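# Tie a tight knot in the rope with two arms

## Task

Make a knot in the rope and pull it tight, so that it stays knotted once the robot lets go.

## Robot and tools

Robot: two arms, left_arm and right_arm, each with a two-finger gripper and a wrist camera. Bases in the scene frame: left_arm at (-0.007, +0.267, +0.019) m, right_arm at (-0.025, -0.272, +0.029) m, both facing nearly straight along +x. Cameras: cam_high, cam_low, cam_left_wrist, cam_right_wrist, all 504x504 pixels. A camera stand sits behind the arms.

Frames. The scene frame has its origin at table-top height between the arms, +z up, +x out over the table, left_arm toward +y (image left/right does not follow arm names). Each arm reports its gripper pose (end_effector_position in metres, end_effector_quat_wxyz) in its own base frame, and all offsets use that arm's base axes. The gripper's fingers point along its own +z and close along its y; the reported point lies between the pads, about 1 cm short of the tips. Reported poses can be off by a few centimetres.

Command rows. Every moving command uses rows of 14 numbers, each in [-1, 1]: dx, dy, dz, rx, ry, rz, opening for left_arm, then the same seven for right_arm. The first six of an arm are an offset, not a pose: a displacement from that arm's Hand target (its last commanded pose) as it was when the call began. 1.0 equals 0.6 m for dx, dy, dz and 180 degrees for rx, ry, rz, which form one rotation vector, applied about the Hand target position. Opening is absolute: +1 fully open (0.094 m), -1 closed. To leave an arm alone send six zeros and repeat its current opening; a 0 opening is itself a command to half close.

execute_actions(actions, cameras): actions is a list of actions; each action is a table of 1 to 15 rows, one per 1/30 s step, and a short table repeats its final row up to step 15. All rows of one action count from the same start pose, not from the row before; the next action starts from the new Hand target, so repeating an offset moves further. An empty list returns state and all camera images. cameras lists camera names, ["all"] or [].

move(target, speed, blend, opening_speed, grip_force, blocking, cameras): straight-line path for each gripper toward target, which is one 14-number row or a list of up to 15 rows; every row is an offset from the same starting Hand targets. speed in m/s, 0.002 to 2.9 (default 0.25; turning limited to twice that in rad/s), one value or one per row. blend in m rounds corners of a list (0 stops at each). opening_speed: rate of change of the commanded opening per second on the -1..+1 scale, at least 0.2. grip_force: newtons per pad, 10 to 50, one value or one per arm; it persists, and low values close slowly. blocking=false returns early while the motion continues. Paths do not avoid obstacles or the other arm, are capped at 10 s, and faster moves stray more and strike harder. Avoid paths passing near an arm's own base; go around it.

wait(seconds): 0 to 3600, lets time pass with no new command. stop(): brakes a running move. zoom_image(camera, region): region [x0, y0, x1, y1] in pixels of that camera's latest image, at most 504 per side. read_manual(section) returns licence text only. finished_scene(scene) ends the scene with its number; call nothing after it in that reply.

Results. Each gives per-arm end-effector pose, Hand target, Joint positions (last entry is finger opening in metres), joint velocities (may read within noise), joint torques, grip_measured on the opening scale, grip_effort_nm (gripper motor effort, negative closing; not pad force), and Tool commands. A move adds a move: line saying how it ended (done, off_target, moving, held, fault) and any limits, e.g. limits=paced (pose clipped) or limits=held (steps withheld). done means at rest within 10 mm and 2 degrees; it says nothing about contact. Grippers often settle short of the Hand target; re-sending zeros via execute_actions requests it again, or send the gap as an offset. Orientation commands are clipped to 40 degrees from the measured orientation each step. Weight and friction can leave a gripper low or tilted, especially far out, so check pose after each motion.

Gripping. Grasp the rope by closing; to release, command an opening clearly above grip_measured. A blocked arm keeps pushing until its target is pulled back beyond the gripper.

Avoid: dropping the rope or releasing it while it moves; letting any part of it fall off the table, or pushing it more than about a finger's width into the table top; slamming or hard pressing against the table, stand or rope; grippers, housings or wrist cameras touching each other, or one gripper closing on the other's fingers; strain on the wrist camera cables; long stretched-out holding or pushing at unreachable poses, which overheats motors (MOTOR HOT line at 75 °C, fold-away fault at 90 °C). Objects may get small random nudges.

Each tool is called after "Call:" in YAML: its name, and indented under it one key for each argument.

## Session

Call:
execute_actions:
  actions: []

Scene clock: 0.00 s.
left_arm: end_effector_position=(+0.3971, +0.0232, +0.0861) grip_measured=+1.000 grip_effort_nm=n/a end_effector_quat_wxyz=(+0.559, -0.050, +0.823, +0.087) | right_arm: end_effector_position=(+0.3805, +0.0002, +0.0761) grip_measured=+1.000 grip_effort_nm=n/a end_effector_quat_wxyz=(+0.572, -0.025, +0.820, -0.003)
Joint positions: left_arm=[-0.048 1.563 0.399 0.783 -0.245 -0.002 0.094] | right_arm=[-0.018 1.558 0.294 0.91 -0.04 -0.05 0.094]
Joint velocities: within noise
Joint torques (N m): no reading
Heat: left arm: 41 °C; right arm: 44 °C.
Hand target: left_arm +0.3973, +0.0231, +0.0855; +0.557, -0.049, +0.825, +0.087 | right_arm +0.3810, +0.0002, +0.0759; +0.570, -0.025, +0.821, -0.003
Tool commands: left_gripper/opening=+1.0 right_gripper/opening=+1.0

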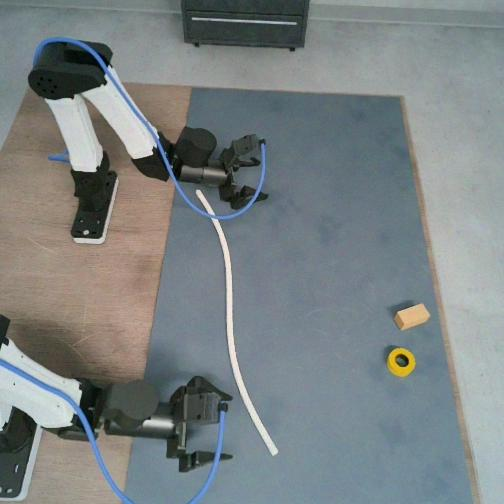

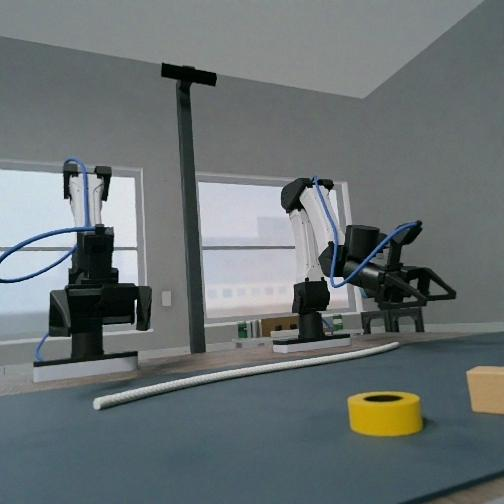

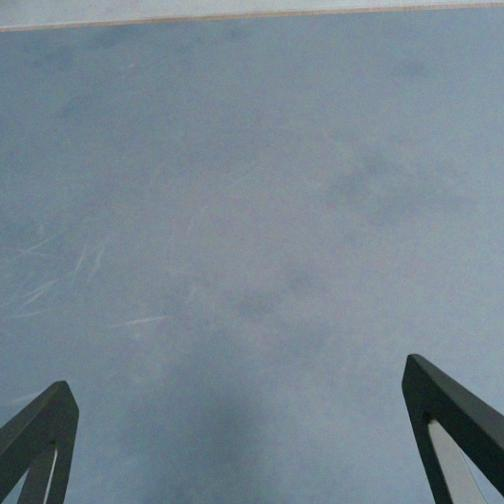

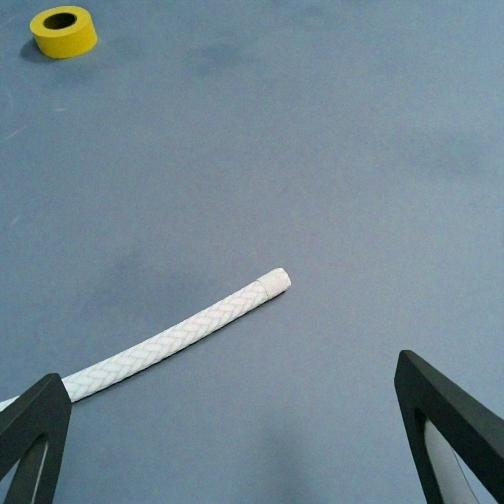

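Call:
move:
  target: [-0.11,0.16,0.19,-0.059,0.376,-0.033,1,0.155,-0.082,0.08,0.002,0.386,-0.017,0]
  cameras: ["all"]

Scene clock: 75.77 s.
left_arm: end_effector_position=(+0.3296, +0.1150, +0.2005) grip_measured=+1.000 grip_effort_nm=-0.01 end_effector_quat_wxyz=(+0.043, -0.003, +0.999, +0.010) | right_arm: end_effector_position=(+0.4740, -0.0449, +0.1314) grip_measured=+0.003 grip_effort_nm=-0.14 end_effector_quat_wxyz=(+0.055, +0.000, +0.998, -0.002)
Joint positions: left_arm=[0.34 1.83 1.908 -1.561 0.009 0.334 0.094] | right_arm=[-0.097 2.374 2.461 -1.547 -0.007 -0.096 0.047]
Joint torques (N m): left_arm=[0.49 -6.8 9.69 0.57 -0.07 0.17] | right_arm=[-1.02 -10.43 7.34 0.5 0.12 -0.2]
Heat: left arm: 45 °C; right arm: 48 °C.
Hand target: left_arm +0.3314, +0.1192, +0.1995; +0.001, -0.001, +1.000, +0.000 | right_arm +0.4739, -0.0490, +0.1239; +0.000, +0.001, +1.000, +0.000
Off the commanded pose: left_arm 0.005 m, 5 deg | right_arm 0.009 m, 6 deg.
joint sent to its limit (left arm) — joint 4 (wrist pitch), lower limit. The joint targets are off in orientation, not in position.
joint sent to its limit (right arm) — joint 4 (wrist pitch), lower limit. The joint targets are off in orientation, not in position.
move: off_target (left_arm, right_arm)

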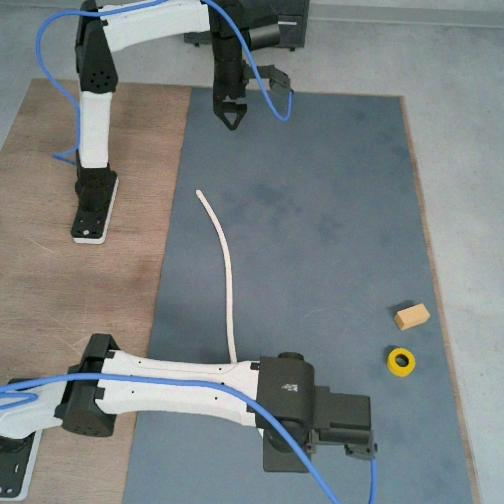

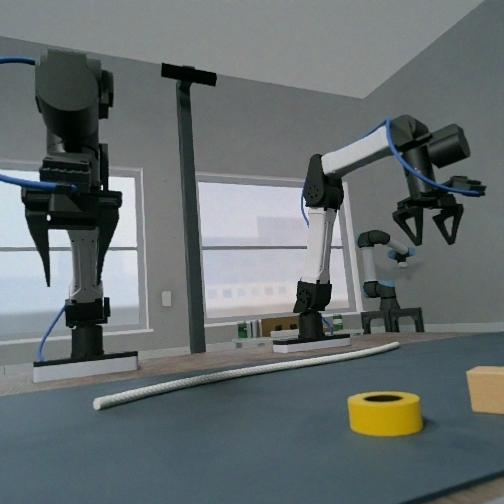

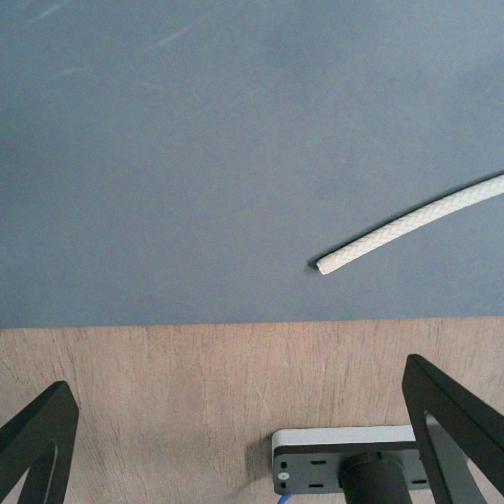

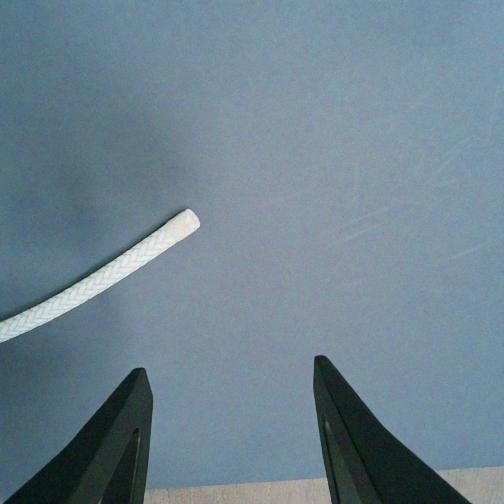

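Call:
move:
  target: [0,0,0,0,0,0,1,-0.036,0.093,-0.14,0,0,-0.317,0]
  cameras: ["all"]

Scene clock: 90.33 s.
left_arm: end_effector_position=(+0.3295, +0.1150, +0.2005) grip_measured=+1.000 grip_effort_nm=-0.01 end_effector_quat_wxyz=(+0.043, -0.003, +0.999, +0.010) | right_arm: end_effector_position=(+0.4503, +0.0041, +0.0290) grip_measured=+0.003 grip_effort_nm=-0.14 end_effector_quat_wxyz=(-0.013, +0.475, +0.880, -0.008)
Joint positions: left_arm=[0.34 1.83 1.908 -1.562 0.008 0.334 0.094] | right_arm=[0.009 2.356 2.024 -1.269 0.001 1 0.047]
Joint torques (N m): left_arm=[0.5 -6.82 9.7 0.58 -0.1 0.18] | right_arm=[0.13 -15.39 5 0.33 0.13 0.01]
Heat: left arm: 47 °C; right arm: 45 °C.
Hand target: left_arm +0.3313, +0.1192, +0.1995; +0.001, -0.001, +1.000, +0.000 | right_arm +0.4524, +0.0068, +0.0398; +0.000, +0.478, +0.878, +0.000
Off the commanded pose: left_arm 0.005 m, 5 deg | right_arm 0.011 m, 2 deg.
joint sent to its limit (left arm) — joint 4 (wrist pitch), lower limit. The joint targets are off in orientation, not in position.
move: off_target (right_arm)

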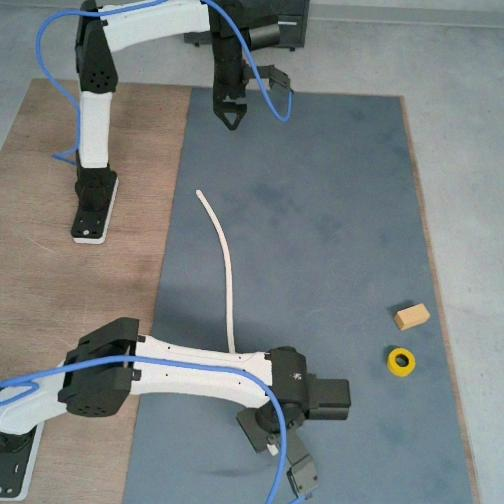

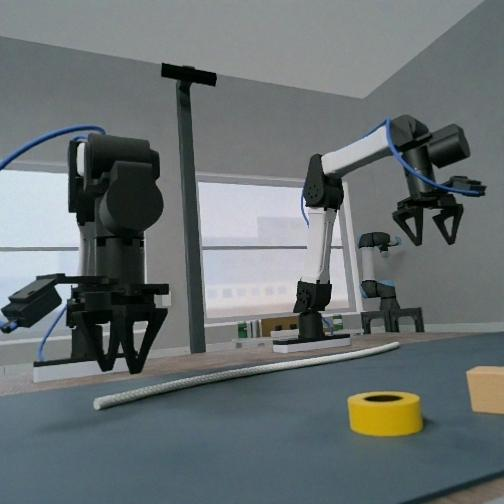

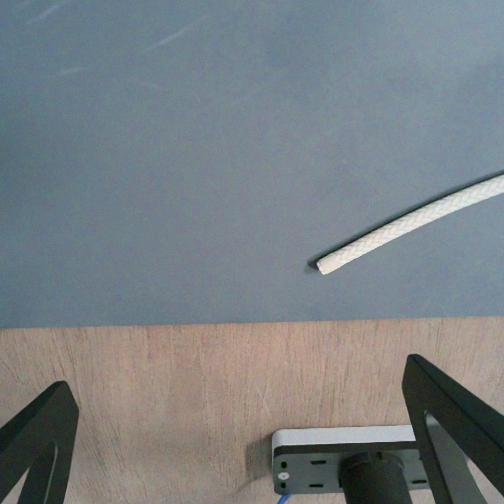

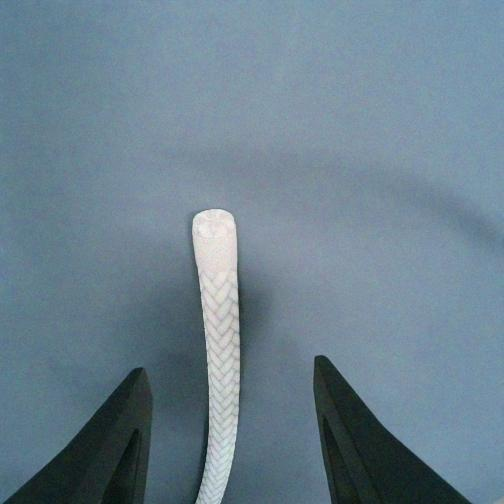

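Call:
move:
  target:
    - [0,0,0,0,0,0,1,-0.003,-0.006,-0.073,0,0,0,0]
    - [0,0,0,0,0,0,1,-0.003,-0.006,-0.073,0,0,0,-0.95]
    - [0,0,0,0,0,0,1,0,0,0.05,0,0,0,-0.95]
    - [0,0,0,0,0,0,1,0.03,0.24,0.08,0,0,0.317,-0.95]
    - [0,0,0,0,0,0,1,0,0.47,0.08,0,0,0.65,-0.95]
  blend: [0,0,0.02,0.04,0]
  cameras: ["all"]

Scene clock: 106.67 s.
left_arm: end_effector_position=(+0.3295, +0.1150, +0.2005) grip_measured=+1.000 grip_effort_nm=-0.01 end_effector_quat_wxyz=(+0.043, -0.003, +0.999, +0.010) | right_arm: end_effector_position=(+0.4521, +0.2864, +0.0977) grip_measured=-0.815 grip_effort_nm=-1.02 end_effector_quat_wxyz=(+0.105, -0.490, +0.865, +0.005)
Joint positions: left_arm=[0.34 1.83 1.908 -1.562 0.008 0.334 0.094] | right_arm=[0.565 2.66 2.846 -1.548 0.001 -0.467 0.009]
Joint torques (N m): left_arm=[0.51 -6.83 9.69 0.58 -0.1 0.17] | right_arm=[-0.1 -11.67 7.31 0.84 0.01 -0.22]
Heat: left arm: 48 °C; right arm: 50 °C.
Hand target: left_arm +0.3313, +0.1192, +0.1995; +0.001, -0.001, +1.000, +0.000 | right_arm +0.4523, +0.2887, +0.0878; +0.000, -0.499, +0.867, +0.000
Off the commanded pose: left_arm 0.005 m, 5 deg | right_arm 0.010 m, 12 deg.
elbow stopped short (right arm): the move would have taken joint 3 (elbow) straighter than the controller allows.
joint sent to its limit (left arm) — joint 4 (wrist pitch), lower limit. The joint targets are off in orientation, not in position.
move: off_target (right_arm)

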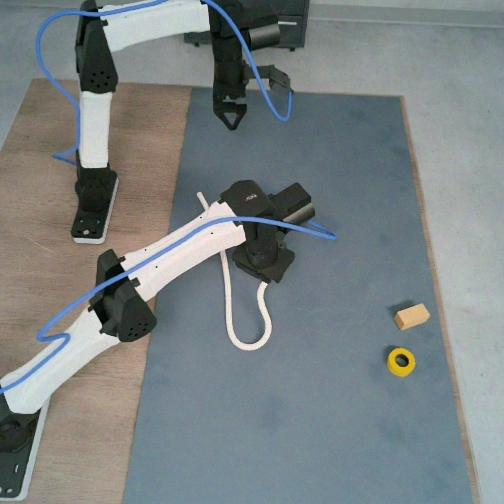

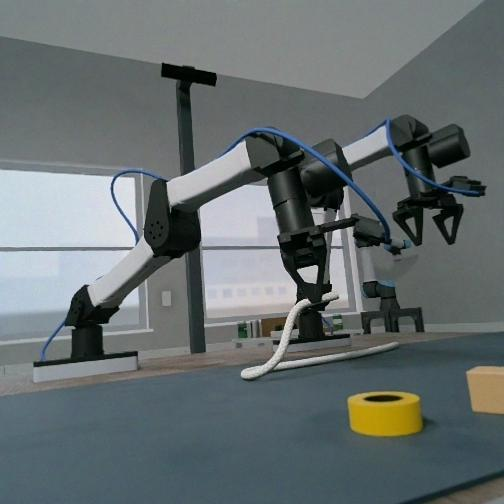

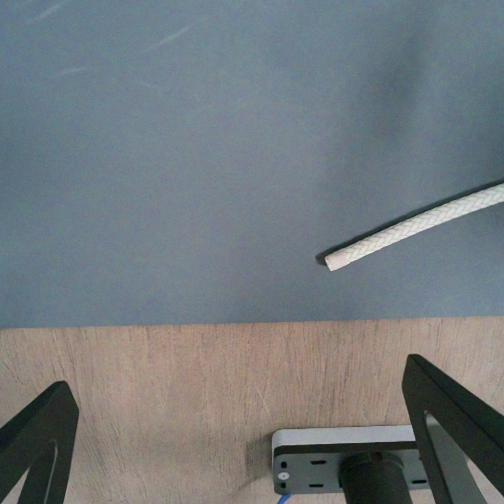

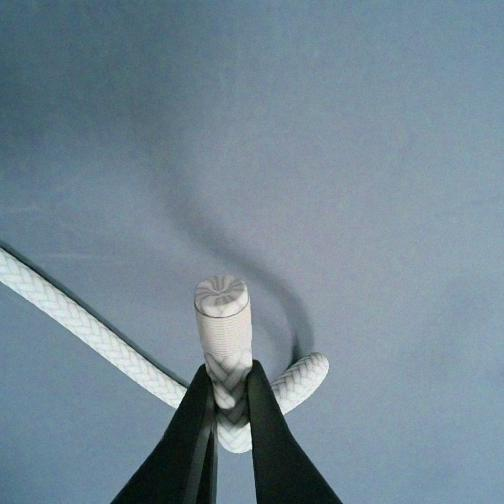

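Call:
move:
  target:
    - [0,0,0,0,0,0,1,-0.15,0.1,0,0,0,0.28,-0.95]
    - [0,0,0,0,0,0,1,-0.304,0.044,-0.02,0,0,0.58,-0.95]
    - [0,0,0,0,0,0,1,-0.304,0.044,-0.16,0,0,0.58,-0.95]
  blend: [0.03,0,0]
  cameras: ["all"]

Scene clock: 118.63 s.
left_arm: end_effector_position=(+0.3295, +0.1150, +0.2005) grip_measured=+1.000 grip_effort_nm=-0.01 end_effector_quat_wxyz=(+0.043, -0.003, +0.999, +0.010) | right_arm: end_effector_position=(+0.2758, +0.3149, +0.0037) grip_measured=-0.815 grip_effort_nm=-1.02 end_effector_quat_wxyz=(-0.006, +0.989, -0.147, +0.015)
Joint positions: left_arm=[0.34 1.83 1.908 -1.562 0.008 0.334 0.094] | right_arm=[0.859 2.186 1.633 -0.993 0.019 -1.987 0.009]
Joint torques (N m): left_arm=[0.51 -6.83 9.7 0.58 -0.1 0.18] | right_arm=[-0.16 -9.29 4.88 0.39 -0.26 -0.33]
Heat: left arm: 49 °C; right arm: 52 °C.
Hand target: left_arm +0.3313, +0.1192, +0.1995; +0.001, -0.001, +1.000, +0.000 | right_arm +0.2700, +0.3151, -0.0083; +0.000, +0.991, -0.137, +0.000
Off the commanded pose: left_arm 0.005 m, 5 deg | right_arm 0.013 m, 2 deg.
joint sent to its limit (left arm) — joint 4 (wrist pitch), lower limit. The joint targets are off in orientation, not in position.
move: off_target (right_arm)

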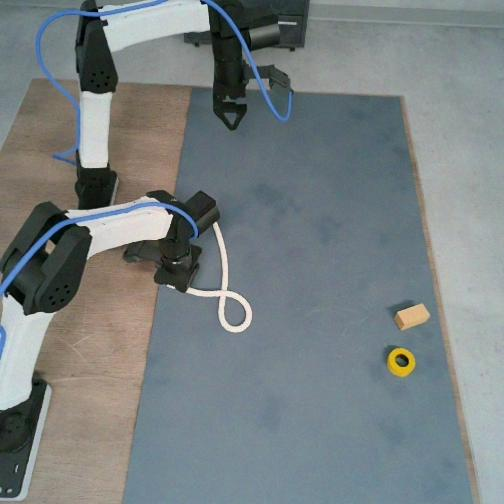

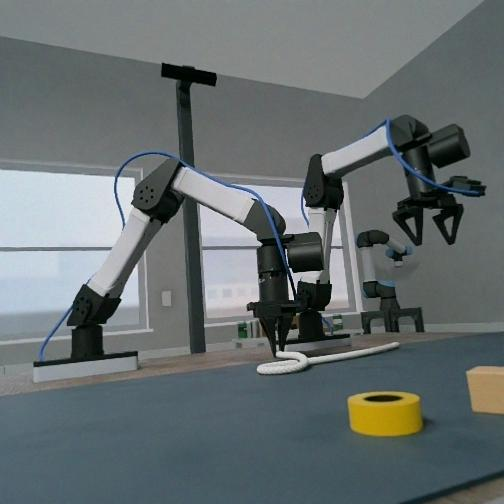

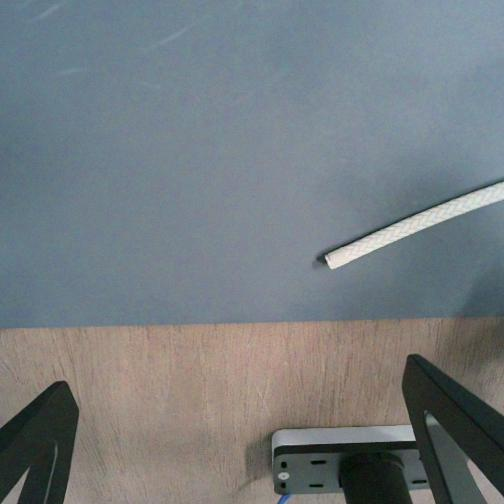

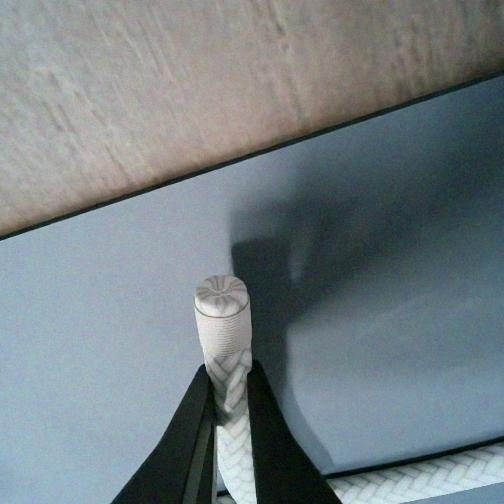

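Call:
move:
  target:
    - [0,0,0,0,0,0,1,0,0,-0.03,0,0,0,-0.95]
    - [0,0,0,0,0,0,1,0,0,-0.03,0,0,0,-0.2]
    - [0,0,0,0,0,0,1,0,0,0.1,0,0,-0.1,-0.2]
    - [0,0,0,0,0,0,1,0,0,0.1,0,0,-0.5,-0.2]
    - [0,0,0,0,0,0,1,0,0,0.1,0,0,-0.97,-0.2]
  blend: [0,0,0.02,0.02,0]
  cameras: ["cam_high","cam_right_wrist"]

Scene clock: 142.83 s.
left_arm: end_effector_position=(+0.3295, +0.1150, +0.2005) grip_measured=+1.000 grip_effort_nm=-0.01 end_effector_quat_wxyz=(+0.043, -0.003, +0.999, +0.010) | right_arm: end_effector_position=(+0.2693, +0.3110, +0.0418) grip_measured=-0.203 grip_effort_nm=0.17 end_effector_quat_wxyz=(-0.004, +0.086, +0.996, -0.008)
Joint positions: left_arm=[0.34 1.83 1.908 -1.562 0.008 0.334 0.094] | right_arm=[0.859 2.162 1.751 -1.177 0.003 1.03 0.037]
Joint torques (N m): left_arm=[0.5 -6.8 9.68 0.57 -0.09 0.18] | right_arm=[-0.01 -12.27 7.51 0.08 0.1 0.02]
Heat: left arm: 50 °C; right arm: 53 °C.
Hand target: left_arm +0.3313, +0.1192, +0.1995; +0.001, -0.001, +1.000, +0.000 | right_arm +0.2700, +0.3152, +0.0518; +0.000, +0.090, +0.996, +0.000
Off the commanded pose: left_arm 0.005 m, 5 deg | right_arm 0.011 m, 1 deg.
joint sent to its limit (left arm) — joint 4 (wrist pitch), lower limit. The joint targets are off in orientation, not in position.
move: off_target (right_arm); target 2's new opening was sent with right_arm's hand 0.020 m and 2 deg from that target

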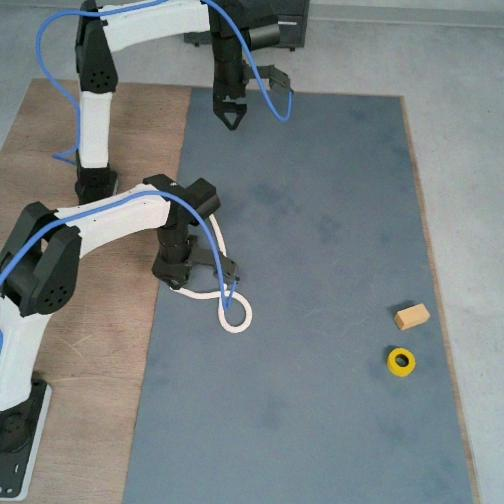

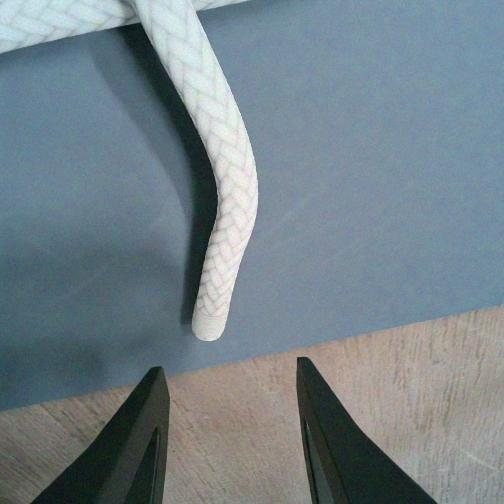

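Call:
move:
  target:
    - [0,0,0,0,0,0,1,0,0.005,-0.093,0,0,0,-0.2]
    - [0,0,0,0,0,0,1,0,0.005,-0.093,0,0,0,-0.95]
    - [0,0,0,0,0,0,1,0,0,-0.04,0,0,0.03,-0.95]
    - [0,0,0,0,0,0,1,0.02,-0.09,-0.05,0,0,0.36,-0.95]
    - [0,0,0,0,0,0,1,0.042,-0.12,-0.09,0,0,0.46,-0.95]
    - [0,0,0,0,0,0,1,0.042,-0.12,-0.09,0,0,0.46,-0.3]
    - [0,0,0,0,0,0,1,0.042,-0.12,0.08,0,0,0.46,-0.3]
  blend: [0,0,0.01,0.02,0,0,0]
  cameras: ["cam_high","cam_low","cam_right_wrist"]

Scene clock: 156.60 s.
left_arm: end_effector_position=(+0.3295, +0.1150, +0.2005) grip_measured=+1.000 grip_effort_nm=-0.01 end_effector_quat_wxyz=(+0.043, -0.003, +0.999, +0.010) | right_arm: end_effector_position=(+0.2934, +0.2436, +0.0964) grip_measured=-0.303 grip_effort_nm=0.17 end_effector_quat_wxyz=(+0.001, -0.590, +0.807, -0.002)
Joint positions: left_arm=[0.34 1.83 1.908 -1.562 0.008 0.334 0.094] | right_arm=[0.695 1.996 1.718 -1.291 0.003 -0.569 0.033]
Joint torques (N m): left_arm=[0.5 -6.83 9.69 0.58 -0.1 0.18] | right_arm=[-1.01 -9.74 7.5 0.18 -0.04 -0.21]
Heat: left arm: 50 °C; right arm: 54 °C.
Hand target: left_arm +0.3313, +0.1192, +0.1995; +0.001, -0.001, +1.000, +0.000 | right_arm +0.2953, +0.2432, +0.0999; +0.000, -0.591, +0.807, +0.000
Off the commanded pose: left_arm 0.005 m, 5 deg | right_arm 0.004 m, 0 deg.
joint sent to its limit (left arm) — joint 4 (wrist pitch), lower limit. The joint targets are off in orientation, not in position.
move: done; target 2's new opening was sent with right_arm's hand 0.012 m and 1 deg from that target

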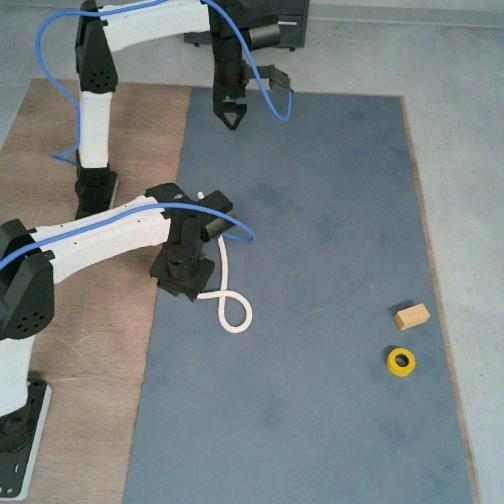

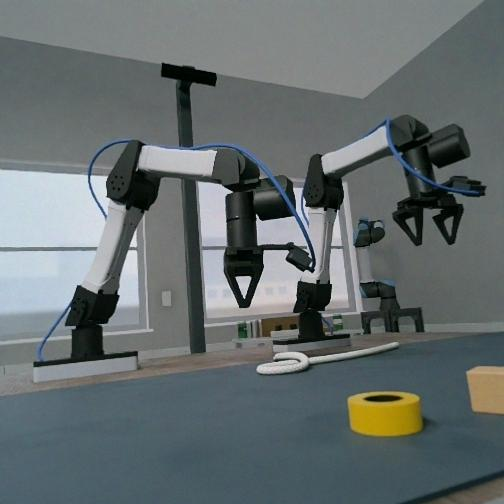

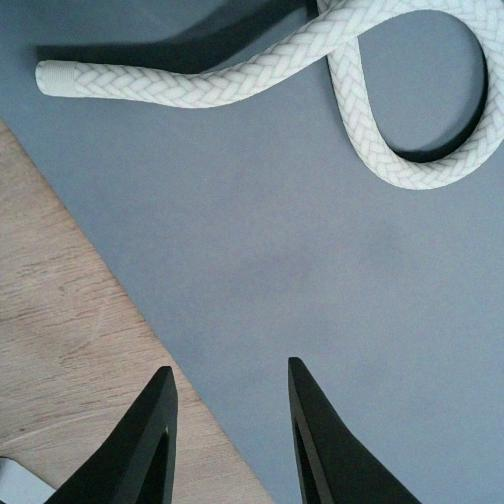

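Call:
move:
  target:
    - [0,0,0,0,0,0,1,-0.058,0.12,-0.07,0,0,-0.517,-0.2]
    - [0,0,0,0,0,0,1,-0.058,0.12,-0.19,0,0,-0.517,-0.2]
  cameras: ["cam_right_wrist"]

Scene clock: 176.67 s.
left_arm: end_effector_position=(+0.3295, +0.1150, +0.2005) grip_measured=+1.000 grip_effort_nm=-0.01 end_effector_quat_wxyz=(+0.043, -0.003, +0.999, +0.010) | right_arm: end_effector_position=(+0.2637, +0.3157, -0.0033) grip_measured=-0.203 grip_effort_nm=0.17 end_effector_quat_wxyz=(+0.005, +0.176, +0.984, +0.009)
Joint positions: left_arm=[0.34 1.83 1.908 -1.562 0.008 0.334 0.094] | right_arm=[0.875 2.171 1.581 -0.959 0 1.228 0.037]
Joint torques (N m): left_arm=[0.51 -6.83 9.69 0.57 -0.1 0.17] | right_arm=[0.13 -9.1 5.05 0.44 0.15 0]
Heat: left arm: 50 °C; right arm: 53 °C.
Hand target: left_arm +0.3313, +0.1192, +0.1995; +0.001, -0.001, +1.000, +0.000 | right_arm +0.2603, +0.3150, -0.0142; +0.000, +0.179, +0.984, +0.000
Off the commanded pose: left_arm 0.005 m, 5 deg | right_arm 0.011 m, 1 deg.
joint sent to its limit (left arm) — joint 4 (wrist pitch), lower limit. The joint targets are off in orientation, not in position.
move: off_target (right_arm)

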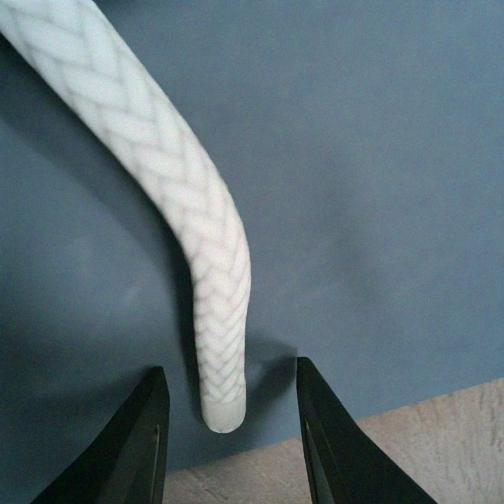

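Call:
move:
  target:
    - [0,0,0,0,0,0,1,0.042,-0.018,-0.023,0,0,0,-0.2]
    - [0,0,0,0,0,0,1,0.042,-0.018,-0.023,0,0,0,-0.95]
  cameras: ["cam_right_wrist"]

Scene clock: 180.23 s.
left_arm: end_effector_position=(+0.3295, +0.1150, +0.2005) grip_measured=+1.000 grip_effort_nm=-0.01 end_effector_quat_wxyz=(+0.043, -0.003, +0.999, +0.010) | right_arm: end_effector_position=(+0.2748, +0.3130, -0.0082) grip_measured=-0.808 grip_effort_nm=-1.01 end_effector_quat_wxyz=(-0.010, +0.172, +0.985, +0.021)
Joint positions: left_arm=[0.34 1.83 1.908 -1.562 0.008 0.334 0.094] | right_arm=[0.834 2.194 1.596 -0.948 -0.04 1.179 0.009]
Joint torques (N m): left_arm=[0.5 -6.82 9.73 0.58 -0.09 0.17] | right_arm=[-1.98 -7.08 5.72 0.63 0.59 -0.16]
Heat: left arm: 50 °C; right arm: 52 °C.
Hand target: left_arm +0.3313, +0.1192, +0.1995; +0.001, -0.001, +1.000, +0.000 | right_arm +0.2855, +0.3043, -0.0280; +0.000, +0.179, +0.984, +0.000
Off the commanded pose: left_arm 0.005 m, 5 deg | right_arm 0.024 m, 3 deg.
joint sent to its limit (left arm) — joint 4 (wrist pitch), lower limit. The joint targets are off in orientation, not in position.
move: off_target (right_arm); target 2's new opening was sent with right_arm's hand 0.026 m and 3 deg from that target

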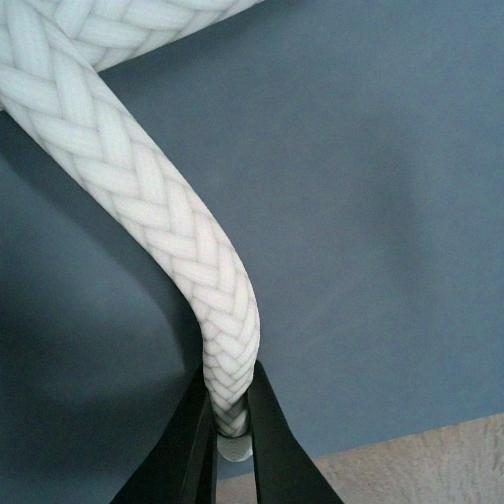

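Call:
move:
  target:
    - [0,0,0,0,0,0,1,-0.02,0.01,0.07,0,0,0,-0.95]
    - [0,0,0,0,0,0,1,-0.03,-0.07,0.07,0,0,0.25,-0.95]
    - [0,0,0,0,0,0,1,0.025,-0.14,0.06,0,0,0.47,-0.95]
    - [0,0,0,0,0,0,1,0.025,-0.14,0.025,0,0,0.47,-0.95]
    - [0,0,0,0,0,0,1,0.025,-0.14,0.025,0,0,0.47,-0.4]
    - [0,0,0,0,0,0,1,0.0,-0.14,0.25,0,0,0.47,-0.4]
  blend: [0.005,0.02,0.01,0,0,0]
  cameras: ["cam_high","cam_right_wrist"]

Scene clock: 191.63 s.
left_arm: end_effector_position=(+0.3295, +0.1150, +0.2005) grip_measured=+1.000 grip_effort_nm=-0.01 end_effector_quat_wxyz=(+0.043, -0.003, +0.999, +0.010) | right_arm: end_effector_position=(+0.2861, +0.2178, +0.1181) grip_measured=-0.403 grip_effort_nm=0.17 end_effector_quat_wxyz=(+0.000, -0.530, +0.848, -0.001)
Joint positions: left_arm=[0.34 1.83 1.908 -1.562 0.008 0.334 0.094] | right_arm=[0.651 1.908 1.681 -1.344 0.001 -0.467 0.028]
Joint torques (N m): left_arm=[0.49 -6.83 9.73 0.58 -0.1 0.17] | right_arm=[0.18 -9.07 7.5 0.19 0 -0.06]
Heat: left arm: 51 °C; right arm: 51 °C.
Hand target: left_arm +0.3313, +0.1192, +0.1995; +0.001, -0.001, +1.000, +0.000 | right_arm +0.2855, +0.2204, +0.1220; +0.000, -0.530, +0.848, +0.000
Off the commanded pose: left_arm 0.005 m, 5 deg | right_arm 0.005 m, 0 deg.
joint sent to its limit (left arm) — joint 4 (wrist pitch), lower limit. The joint targets are off in orientation, not in position.
move: done

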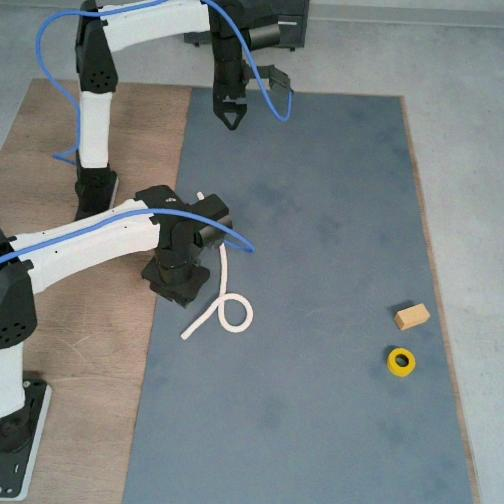

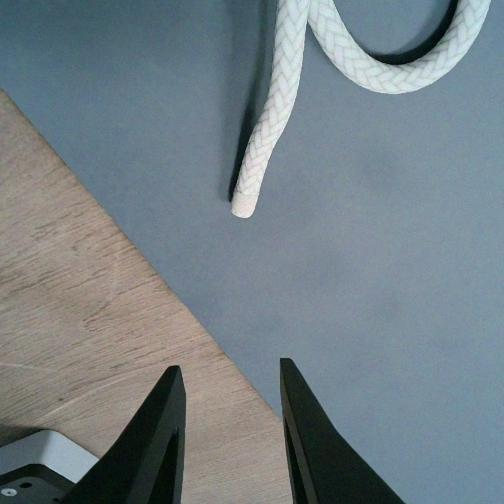

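Call:
move:
  target: [0,0,0,0,0,0,1,0.104,0.011,-0.12,0,0,0.13,-0.4]
  cameras: ["cam_high","cam_right_wrist"]

Scene clock: 207.70 s.
left_arm: end_effector_position=(+0.3295, +0.1150, +0.2005) grip_measured=+1.000 grip_effort_nm=-0.01 end_effector_quat_wxyz=(+0.043, -0.003, +0.999, +0.010) | right_arm: end_effector_position=(+0.3418, +0.2255, +0.0553) grip_measured=-0.403 grip_effort_nm=0.17 end_effector_quat_wxyz=(+0.000, +0.688, -0.726, +0.001)
Joint positions: left_arm=[0.34 1.83 1.908 -1.562 0.008 0.334 0.094] | right_arm=[0.584 2.127 1.75 -1.193 0.001 -0.934 0.028]
Joint torques (N m): left_arm=[0.49 -6.8 9.72 0.57 -0.1 0.17] | right_arm=[-1.05 -8.88 7.43 0.42 -0.04 -0.28]
Heat: left arm: 51 °C; right arm: 49 °C.
Hand target: left_arm +0.3313, +0.1192, +0.1995; +0.001, -0.001, +1.000, +0.000 | right_arm +0.3480, +0.2269, +0.0500; +0.000, +0.691, -0.723, +0.000
Off the commanded pose: left_arm 0.005 m, 5 deg | right_arm 0.008 m, 0 deg.
joint sent to its limit (left arm) — joint 4 (wrist pitch), lower limit. The joint targets are off in orientation, not in position.
move: done

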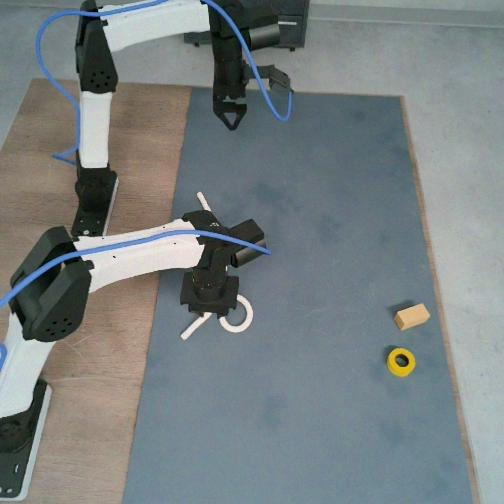

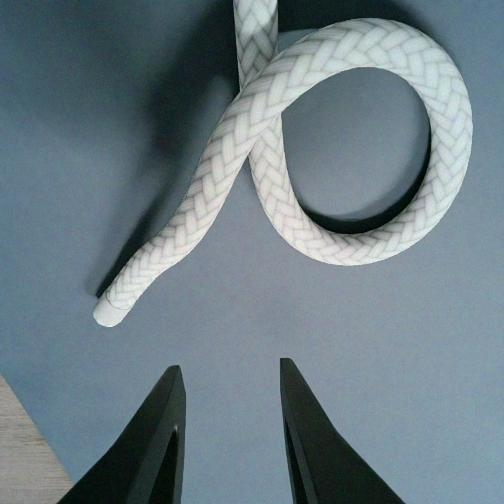

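Call:
move:
  target:
    - [0,0,0,0,0,0,1,0.023,0.028,0,0,0,0.16,-0.4]
    - [0,0,0,0,0,0,1,0.023,0.028,-0.112,0,0,0.16,-0.4]
  speed: 0.12
  cameras: ["cam_right_wrist"]

Scene clock: 218.63 s.
left_arm: end_effector_position=(+0.3295, +0.1150, +0.2005) grip_measured=+1.000 grip_effort_nm=-0.01 end_effector_quat_wxyz=(+0.043, -0.003, +0.999, +0.010) | right_arm: end_effector_position=(+0.3728, +0.2415, -0.0047) grip_measured=-0.403 grip_effort_nm=0.17 end_effector_quat_wxyz=(-0.015, +0.815, -0.579, +0.023)
Joint positions: left_arm=[0.34 1.83 1.908 -1.562 0.008 0.334 0.094] | right_arm=[0.588 2.276 1.747 -0.997 0.033 -1.32 0.028]
Joint torques (N m): left_arm=[0.51 -6.8 9.7 0.58 -0.1 0.18] | right_arm=[0.08 -10.09 5.08 0.3 -0.41 -1.38]
Heat: left arm: 51 °C; right arm: 49 °C.
Hand target: left_arm +0.3313, +0.1192, +0.1995; +0.001, -0.001, +1.000, +0.000 | right_arm +0.3617, +0.2437, -0.0171; +0.000, +0.849, -0.528, +0.000
Off the commanded pose: left_arm 0.005 m, 5 deg | right_arm 0.017 m, 8 deg.
joint sent to its limit (left arm) — joint 4 (wrist pitch), lower limit. The joint targets are off in orientation, not in position.
move: off_target (right_arm)

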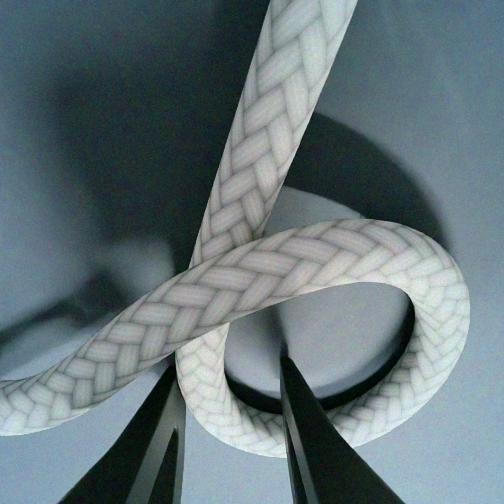

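Call:
move:
  target:
    - [0,0,0,0,0,0,1,0.01,0,0,0,0,-0.03,-0.95]
    - [0,0,0,0,0,0,1,0.01,0.02,0.08,0,0,-0.03,-0.95]
  opening_speed: 0.8
  cameras: ["cam_right_wrist","cam_low","cam_high"]

Scene clock: 226.60 s.
left_arm: end_effector_position=(+0.3295, +0.1150, +0.2005) grip_measured=+1.000 grip_effort_nm=-0.01 end_effector_quat_wxyz=(+0.043, -0.003, +0.999, +0.010) | right_arm: end_effector_position=(+0.3784, +0.2558, +0.0331) grip_measured=-0.796 grip_effort_nm=-1.02 end_effector_quat_wxyz=(-0.023, +0.803, -0.596, +0.018)
Joint positions: left_arm=[0.34 1.83 1.908 -1.562 0.008 0.334 0.094] | right_arm=[0.602 2.286 1.918 -1.148 0.019 -1.264 0.01]
Joint torques (N m): left_arm=[0.5 -6.8 9.69 0.57 -0.09 0.17] | right_arm=[0.1 -10.96 7.58 -0.2 -0.27 -0.83]
Heat: left arm: 51 °C; right arm: 50 °C.
Hand target: left_arm +0.3313, +0.1192, +0.1995; +0.001, -0.001, +1.000, +0.000 | right_arm +0.3678, +0.2557, +0.0308; +0.000, +0.823, -0.568, +0.000
Off the commanded pose: left_arm 0.005 m, 5 deg | right_arm 0.011 m, 5 deg.
joint sent to its limit (left arm) — joint 4 (wrist pitch), lower limit. The joint targets are off in orientation, not in position.
move: off_target (right_arm)
Images, in order (width x height): cam_high 504x504, cam_low 504x504, cam_right_wrist 504x504.

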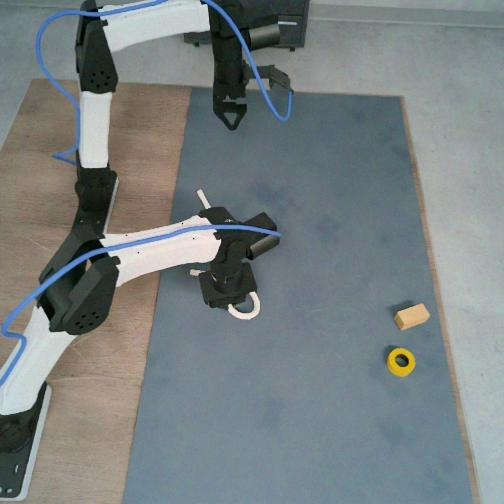

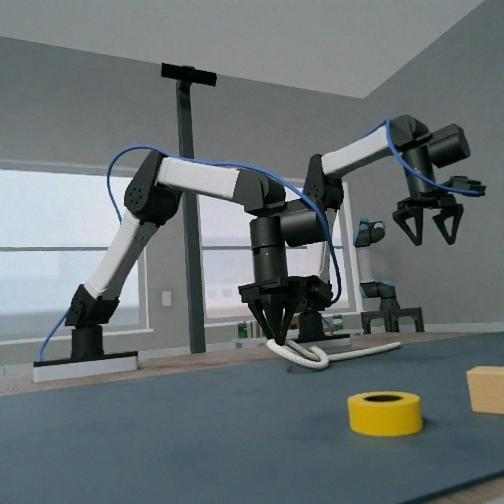

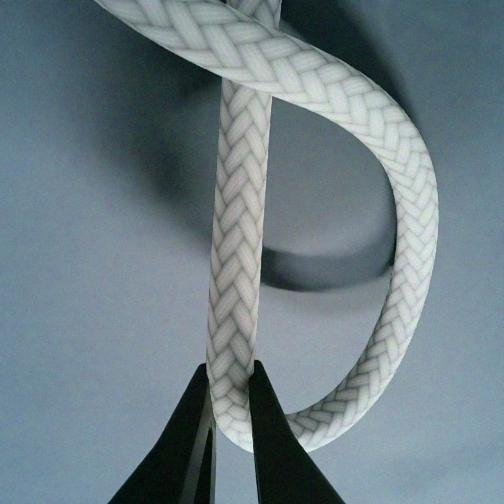

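Call:
move:
  target: [0,0,0,0,0,0,1,-0.03,-0.09,0.06,0,0,0.0,-0.95]
  cameras: ["cam_right_wrist","cam_high"]

Scene clock: 232.63 s.
left_arm: end_effector_position=(+0.3295, +0.1150, +0.2005) grip_measured=+1.000 grip_effort_nm=-0.01 end_effector_quat_wxyz=(+0.043, -0.003, +0.999, +0.010) | right_arm: end_effector_position=(+0.3653, +0.2080, +0.0592) grip_measured=-0.796 grip_effort_nm=-1.02 end_effector_quat_wxyz=(-0.018, +0.789, -0.614, +0.017)
Joint positions: left_arm=[0.34 1.83 1.908 -1.562 0.008 0.334 0.094] | right_arm=[0.525 2.124 1.759 -1.16 0.017 -1.293 0.01]
Joint velocities: left_arm=[-0.046 0.002 -0.002 -0.037 -0.022 -0.066 0] | right_arm=[within noise]
Joint torques (N m): left_arm=[0.5 -6.82 9.7 0.58 -0.1 0.17] | right_arm=[-0.62 -13.45 5.18 -0.27 -0.24 -1.4]
Heat: left arm: 51 °C; right arm: 51 °C.
Hand target: left_arm +0.3313, +0.1192, +0.1995; +0.001, -0.001, +1.000, +0.000 | right_arm +0.3498, +0.2016, +0.0668; +0.000, +0.823, -0.568, +0.000
Off the commanded pose: left_arm 0.005 m, 5 deg | right_arm 0.018 m, 7 deg.
joint sent to its limit (left arm) — joint 4 (wrist pitch), lower limit. The joint targets are off in orientation, not in position.
move: off_target (right_arm)
Images, in order (width x height): cam_high 504x504, cam_right_wrist 504x504.

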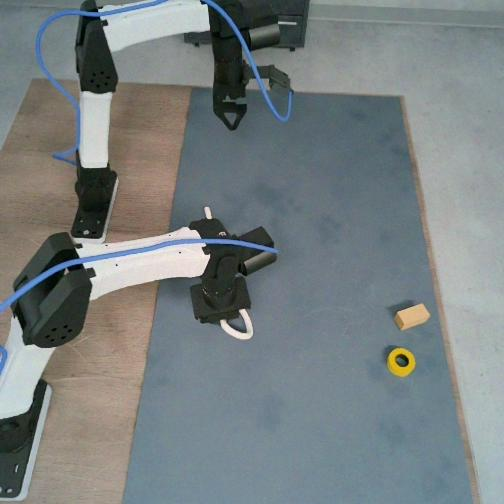

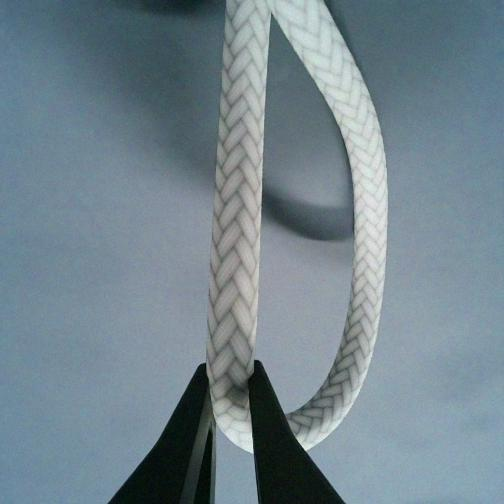

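Call:
move:
  target:
    - [0,0,0,0,0,0,1,0.01,-0.09,-0.02,0,0,0.0,-0.95]
    - [0,0,0,0,0,0,1,0.01,-0.09,-0.12,0,0,0.0,-0.95]
    - [0,0,0,0,0,0,1,0.01,-0.09,-0.12,0,0,0.0,-0.5]
    - [0,0,0,0,0,0,1,0.01,-0.09,0.1,0,0,0.0,-0.5]
    - [0,0,0,0,0,0,1,-0.15,-0.3,0.15,0,0,0.0,-0.5]
  blend: [0.01,0,0,0.03,0]
  cameras: ["cam_right_wrist","cam_high"]

Scene clock: 248.27 s.
left_arm: end_effector_position=(+0.3295, +0.1150, +0.2005) grip_measured=+1.000 grip_effort_nm=-0.01 end_effector_quat_wxyz=(+0.043, -0.003, +0.999, +0.010) | right_arm: end_effector_position=(+0.3260, +0.0239, +0.1690) grip_measured=-0.503 grip_effort_nm=0.17 end_effector_quat_wxyz=(+0.114, -0.661, +0.736, -0.093)
Joint positions: left_arm=[0.34 1.83 1.908 -1.562 0.008 0.334 0.094] | right_arm=[0.077 1.511 1.387 -1.151 0.008 -1.388 0.023]
Joint torques (N m): left_arm=[0.5 -6.82 9.7 0.58 -0.1 0.18] | right_arm=[-1.07 -7.86 5.5 -1.63 -0.37 -4.68]
Heat: left arm: 51 °C; right arm: 54 °C.
Hand target: left_arm +0.3313, +0.1192, +0.1995; +0.001, -0.001, +1.000, +0.000 | right_arm +0.2598, +0.0217, +0.1568; +0.000, -0.823, +0.568, +0.000
Off the commanded pose: left_arm 0.005 m, 5 deg | right_arm 0.067 m, 32 deg.
joint sent to its limit (left arm) — joint 4 (wrist pitch), lower limit. The joint targets are off in orientation, not in position.
move: off_target (right_arm); target 3's new opening was sent with right_arm's hand 0.014 m and 8 deg from that target
Images, in order (width x height): cam_high 504x504, cam_right_wrist 504x504.

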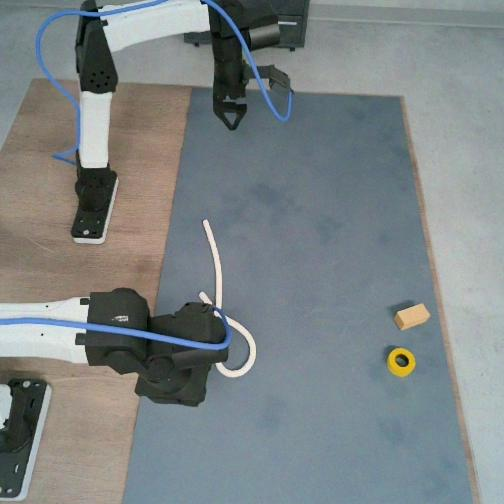

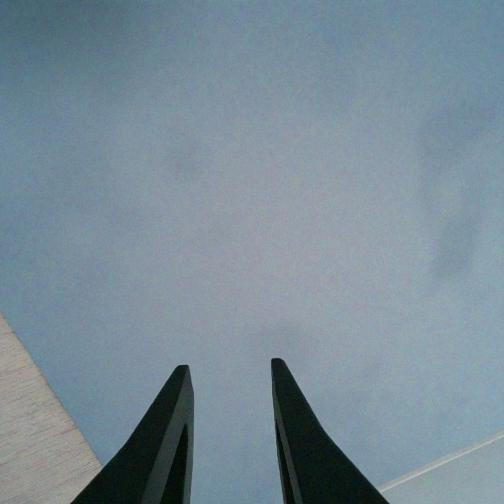

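Call:
move:
  target: [0,0,0,0,0,0,1,0.0,-0.25,0.05,0,0,-0.55,-0.5]
  cameras: ["cam_high"]

Call:
zoom_image:
  camera: "cam_high"
  region: [130, 180, 330, 380]

Scene clock: 254.67 s.
left_arm: end_effector_position=(+0.3295, +0.1150, +0.2005) grip_measured=+1.000 grip_effort_nm=-0.01 end_effector_quat_wxyz=(+0.043, -0.003, +0.999, +0.010) | right_arm: end_effector_position=(+0.2602, -0.1261, +0.1866) grip_measured=-0.503 grip_effort_nm=0.17 end_effector_quat_wxyz=(+0.008, -0.110, +0.994, -0.003)
Joint positions: left_arm=[0.34 1.83 1.908 -1.562 0.008 0.334 0.094] | right_arm=[-0.453 1.645 1.636 -1.545 -0.003 -0.672 0.023]
Joint torques (N m): left_arm=[0.49 -6.8 9.7 0.58 -0.09 0.17] | right_arm=[-1.01 -5.38 7.32 0.2 0.03 -0.06]
Heat: left arm: 51 °C; right arm: 52 °C.
Hand target: left_arm +0.3313, +0.1192, +0.1995; +0.001, -0.001, +1.000, +0.000 | right_arm +0.2598, -0.1283, +0.1869; +0.000, -0.103, +0.995, +0.000
Off the commanded pose: left_arm 0.005 m, 5 deg | right_arm 0.002 m, 1 deg.
joint sent to its limit (left arm) — joint 4 (wrist pitch), lower limit. The joint targets are off in orientation, not in position.
joint sent to its limit (right arm) — joint 4 (wrist pitch), lower limit. The joint targets still meet the commanded pose.
move: done

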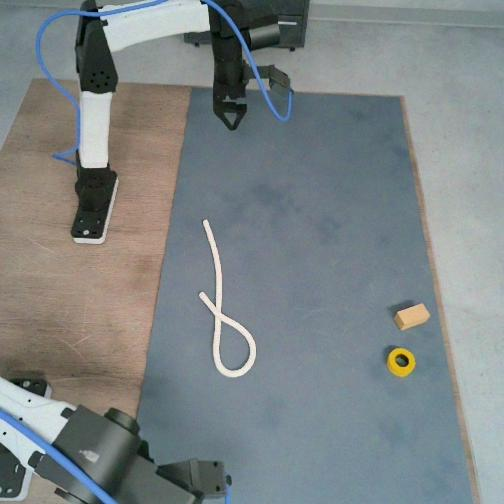

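Scaled by 2.520.

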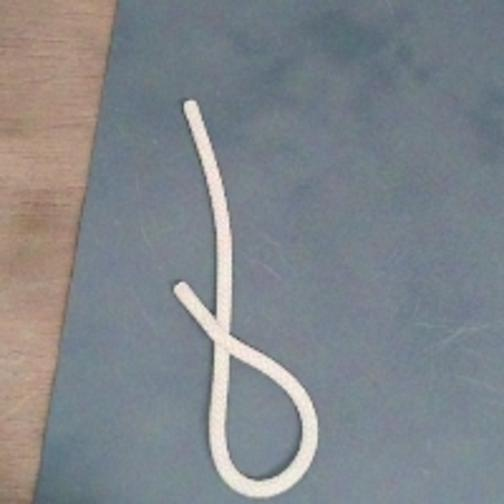

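Call:
move:
  target: [0,0,0,0,0,0,1,0.1345,0.45,-0.228,0,0,0.46,-0.3]
  cameras: ["cam_right_wrist"]

Scene clock: 270.33 s.
left_arm: end_effector_position=(+0.3295, +0.1150, +0.2005) grip_measured=+1.000 grip_effort_nm=-0.02 end_effector_quat_wxyz=(+0.043, -0.003, +0.999, +0.010) | right_arm: end_effector_position=(+0.3357, +0.1388, +0.0528) grip_measured=-0.303 grip_effort_nm=0.17 end_effector_quat_wxyz=(-0.001, +0.722, -0.692, -0.001)
Joint positions: left_arm=[0.34 1.83 1.908 -1.562 0.008 0.334 0.094] | right_arm=[0.391 1.949 1.477 -1.098 -0.003 -1.221 0.033]
Joint torques (N m): left_arm=[0.5 -6.82 9.7 0.58 -0.09 0.17] | right_arm=[-0.12 -7.72 7.3 0.35 -0.01 -0.53]
Heat: left arm: 51 °C; right arm: 48 °C.
Hand target: left_arm +0.3313, +0.1192, +0.1995; +0.001, -0.001, +1.000, +0.000 | right_arm +0.3405, +0.1417, +0.0501; -0.001, +0.735, -0.678, +0.000
Off the commanded pose: left_arm 0.005 m, 5 deg | right_arm 0.006 m, 2 deg.
joint sent to its limit (left arm) — joint 4 (wrist pitch), lower limit. The joint targets are off in orientation, not in position.
move: done

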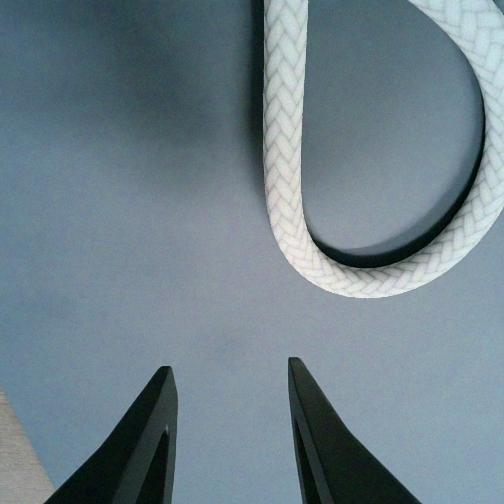

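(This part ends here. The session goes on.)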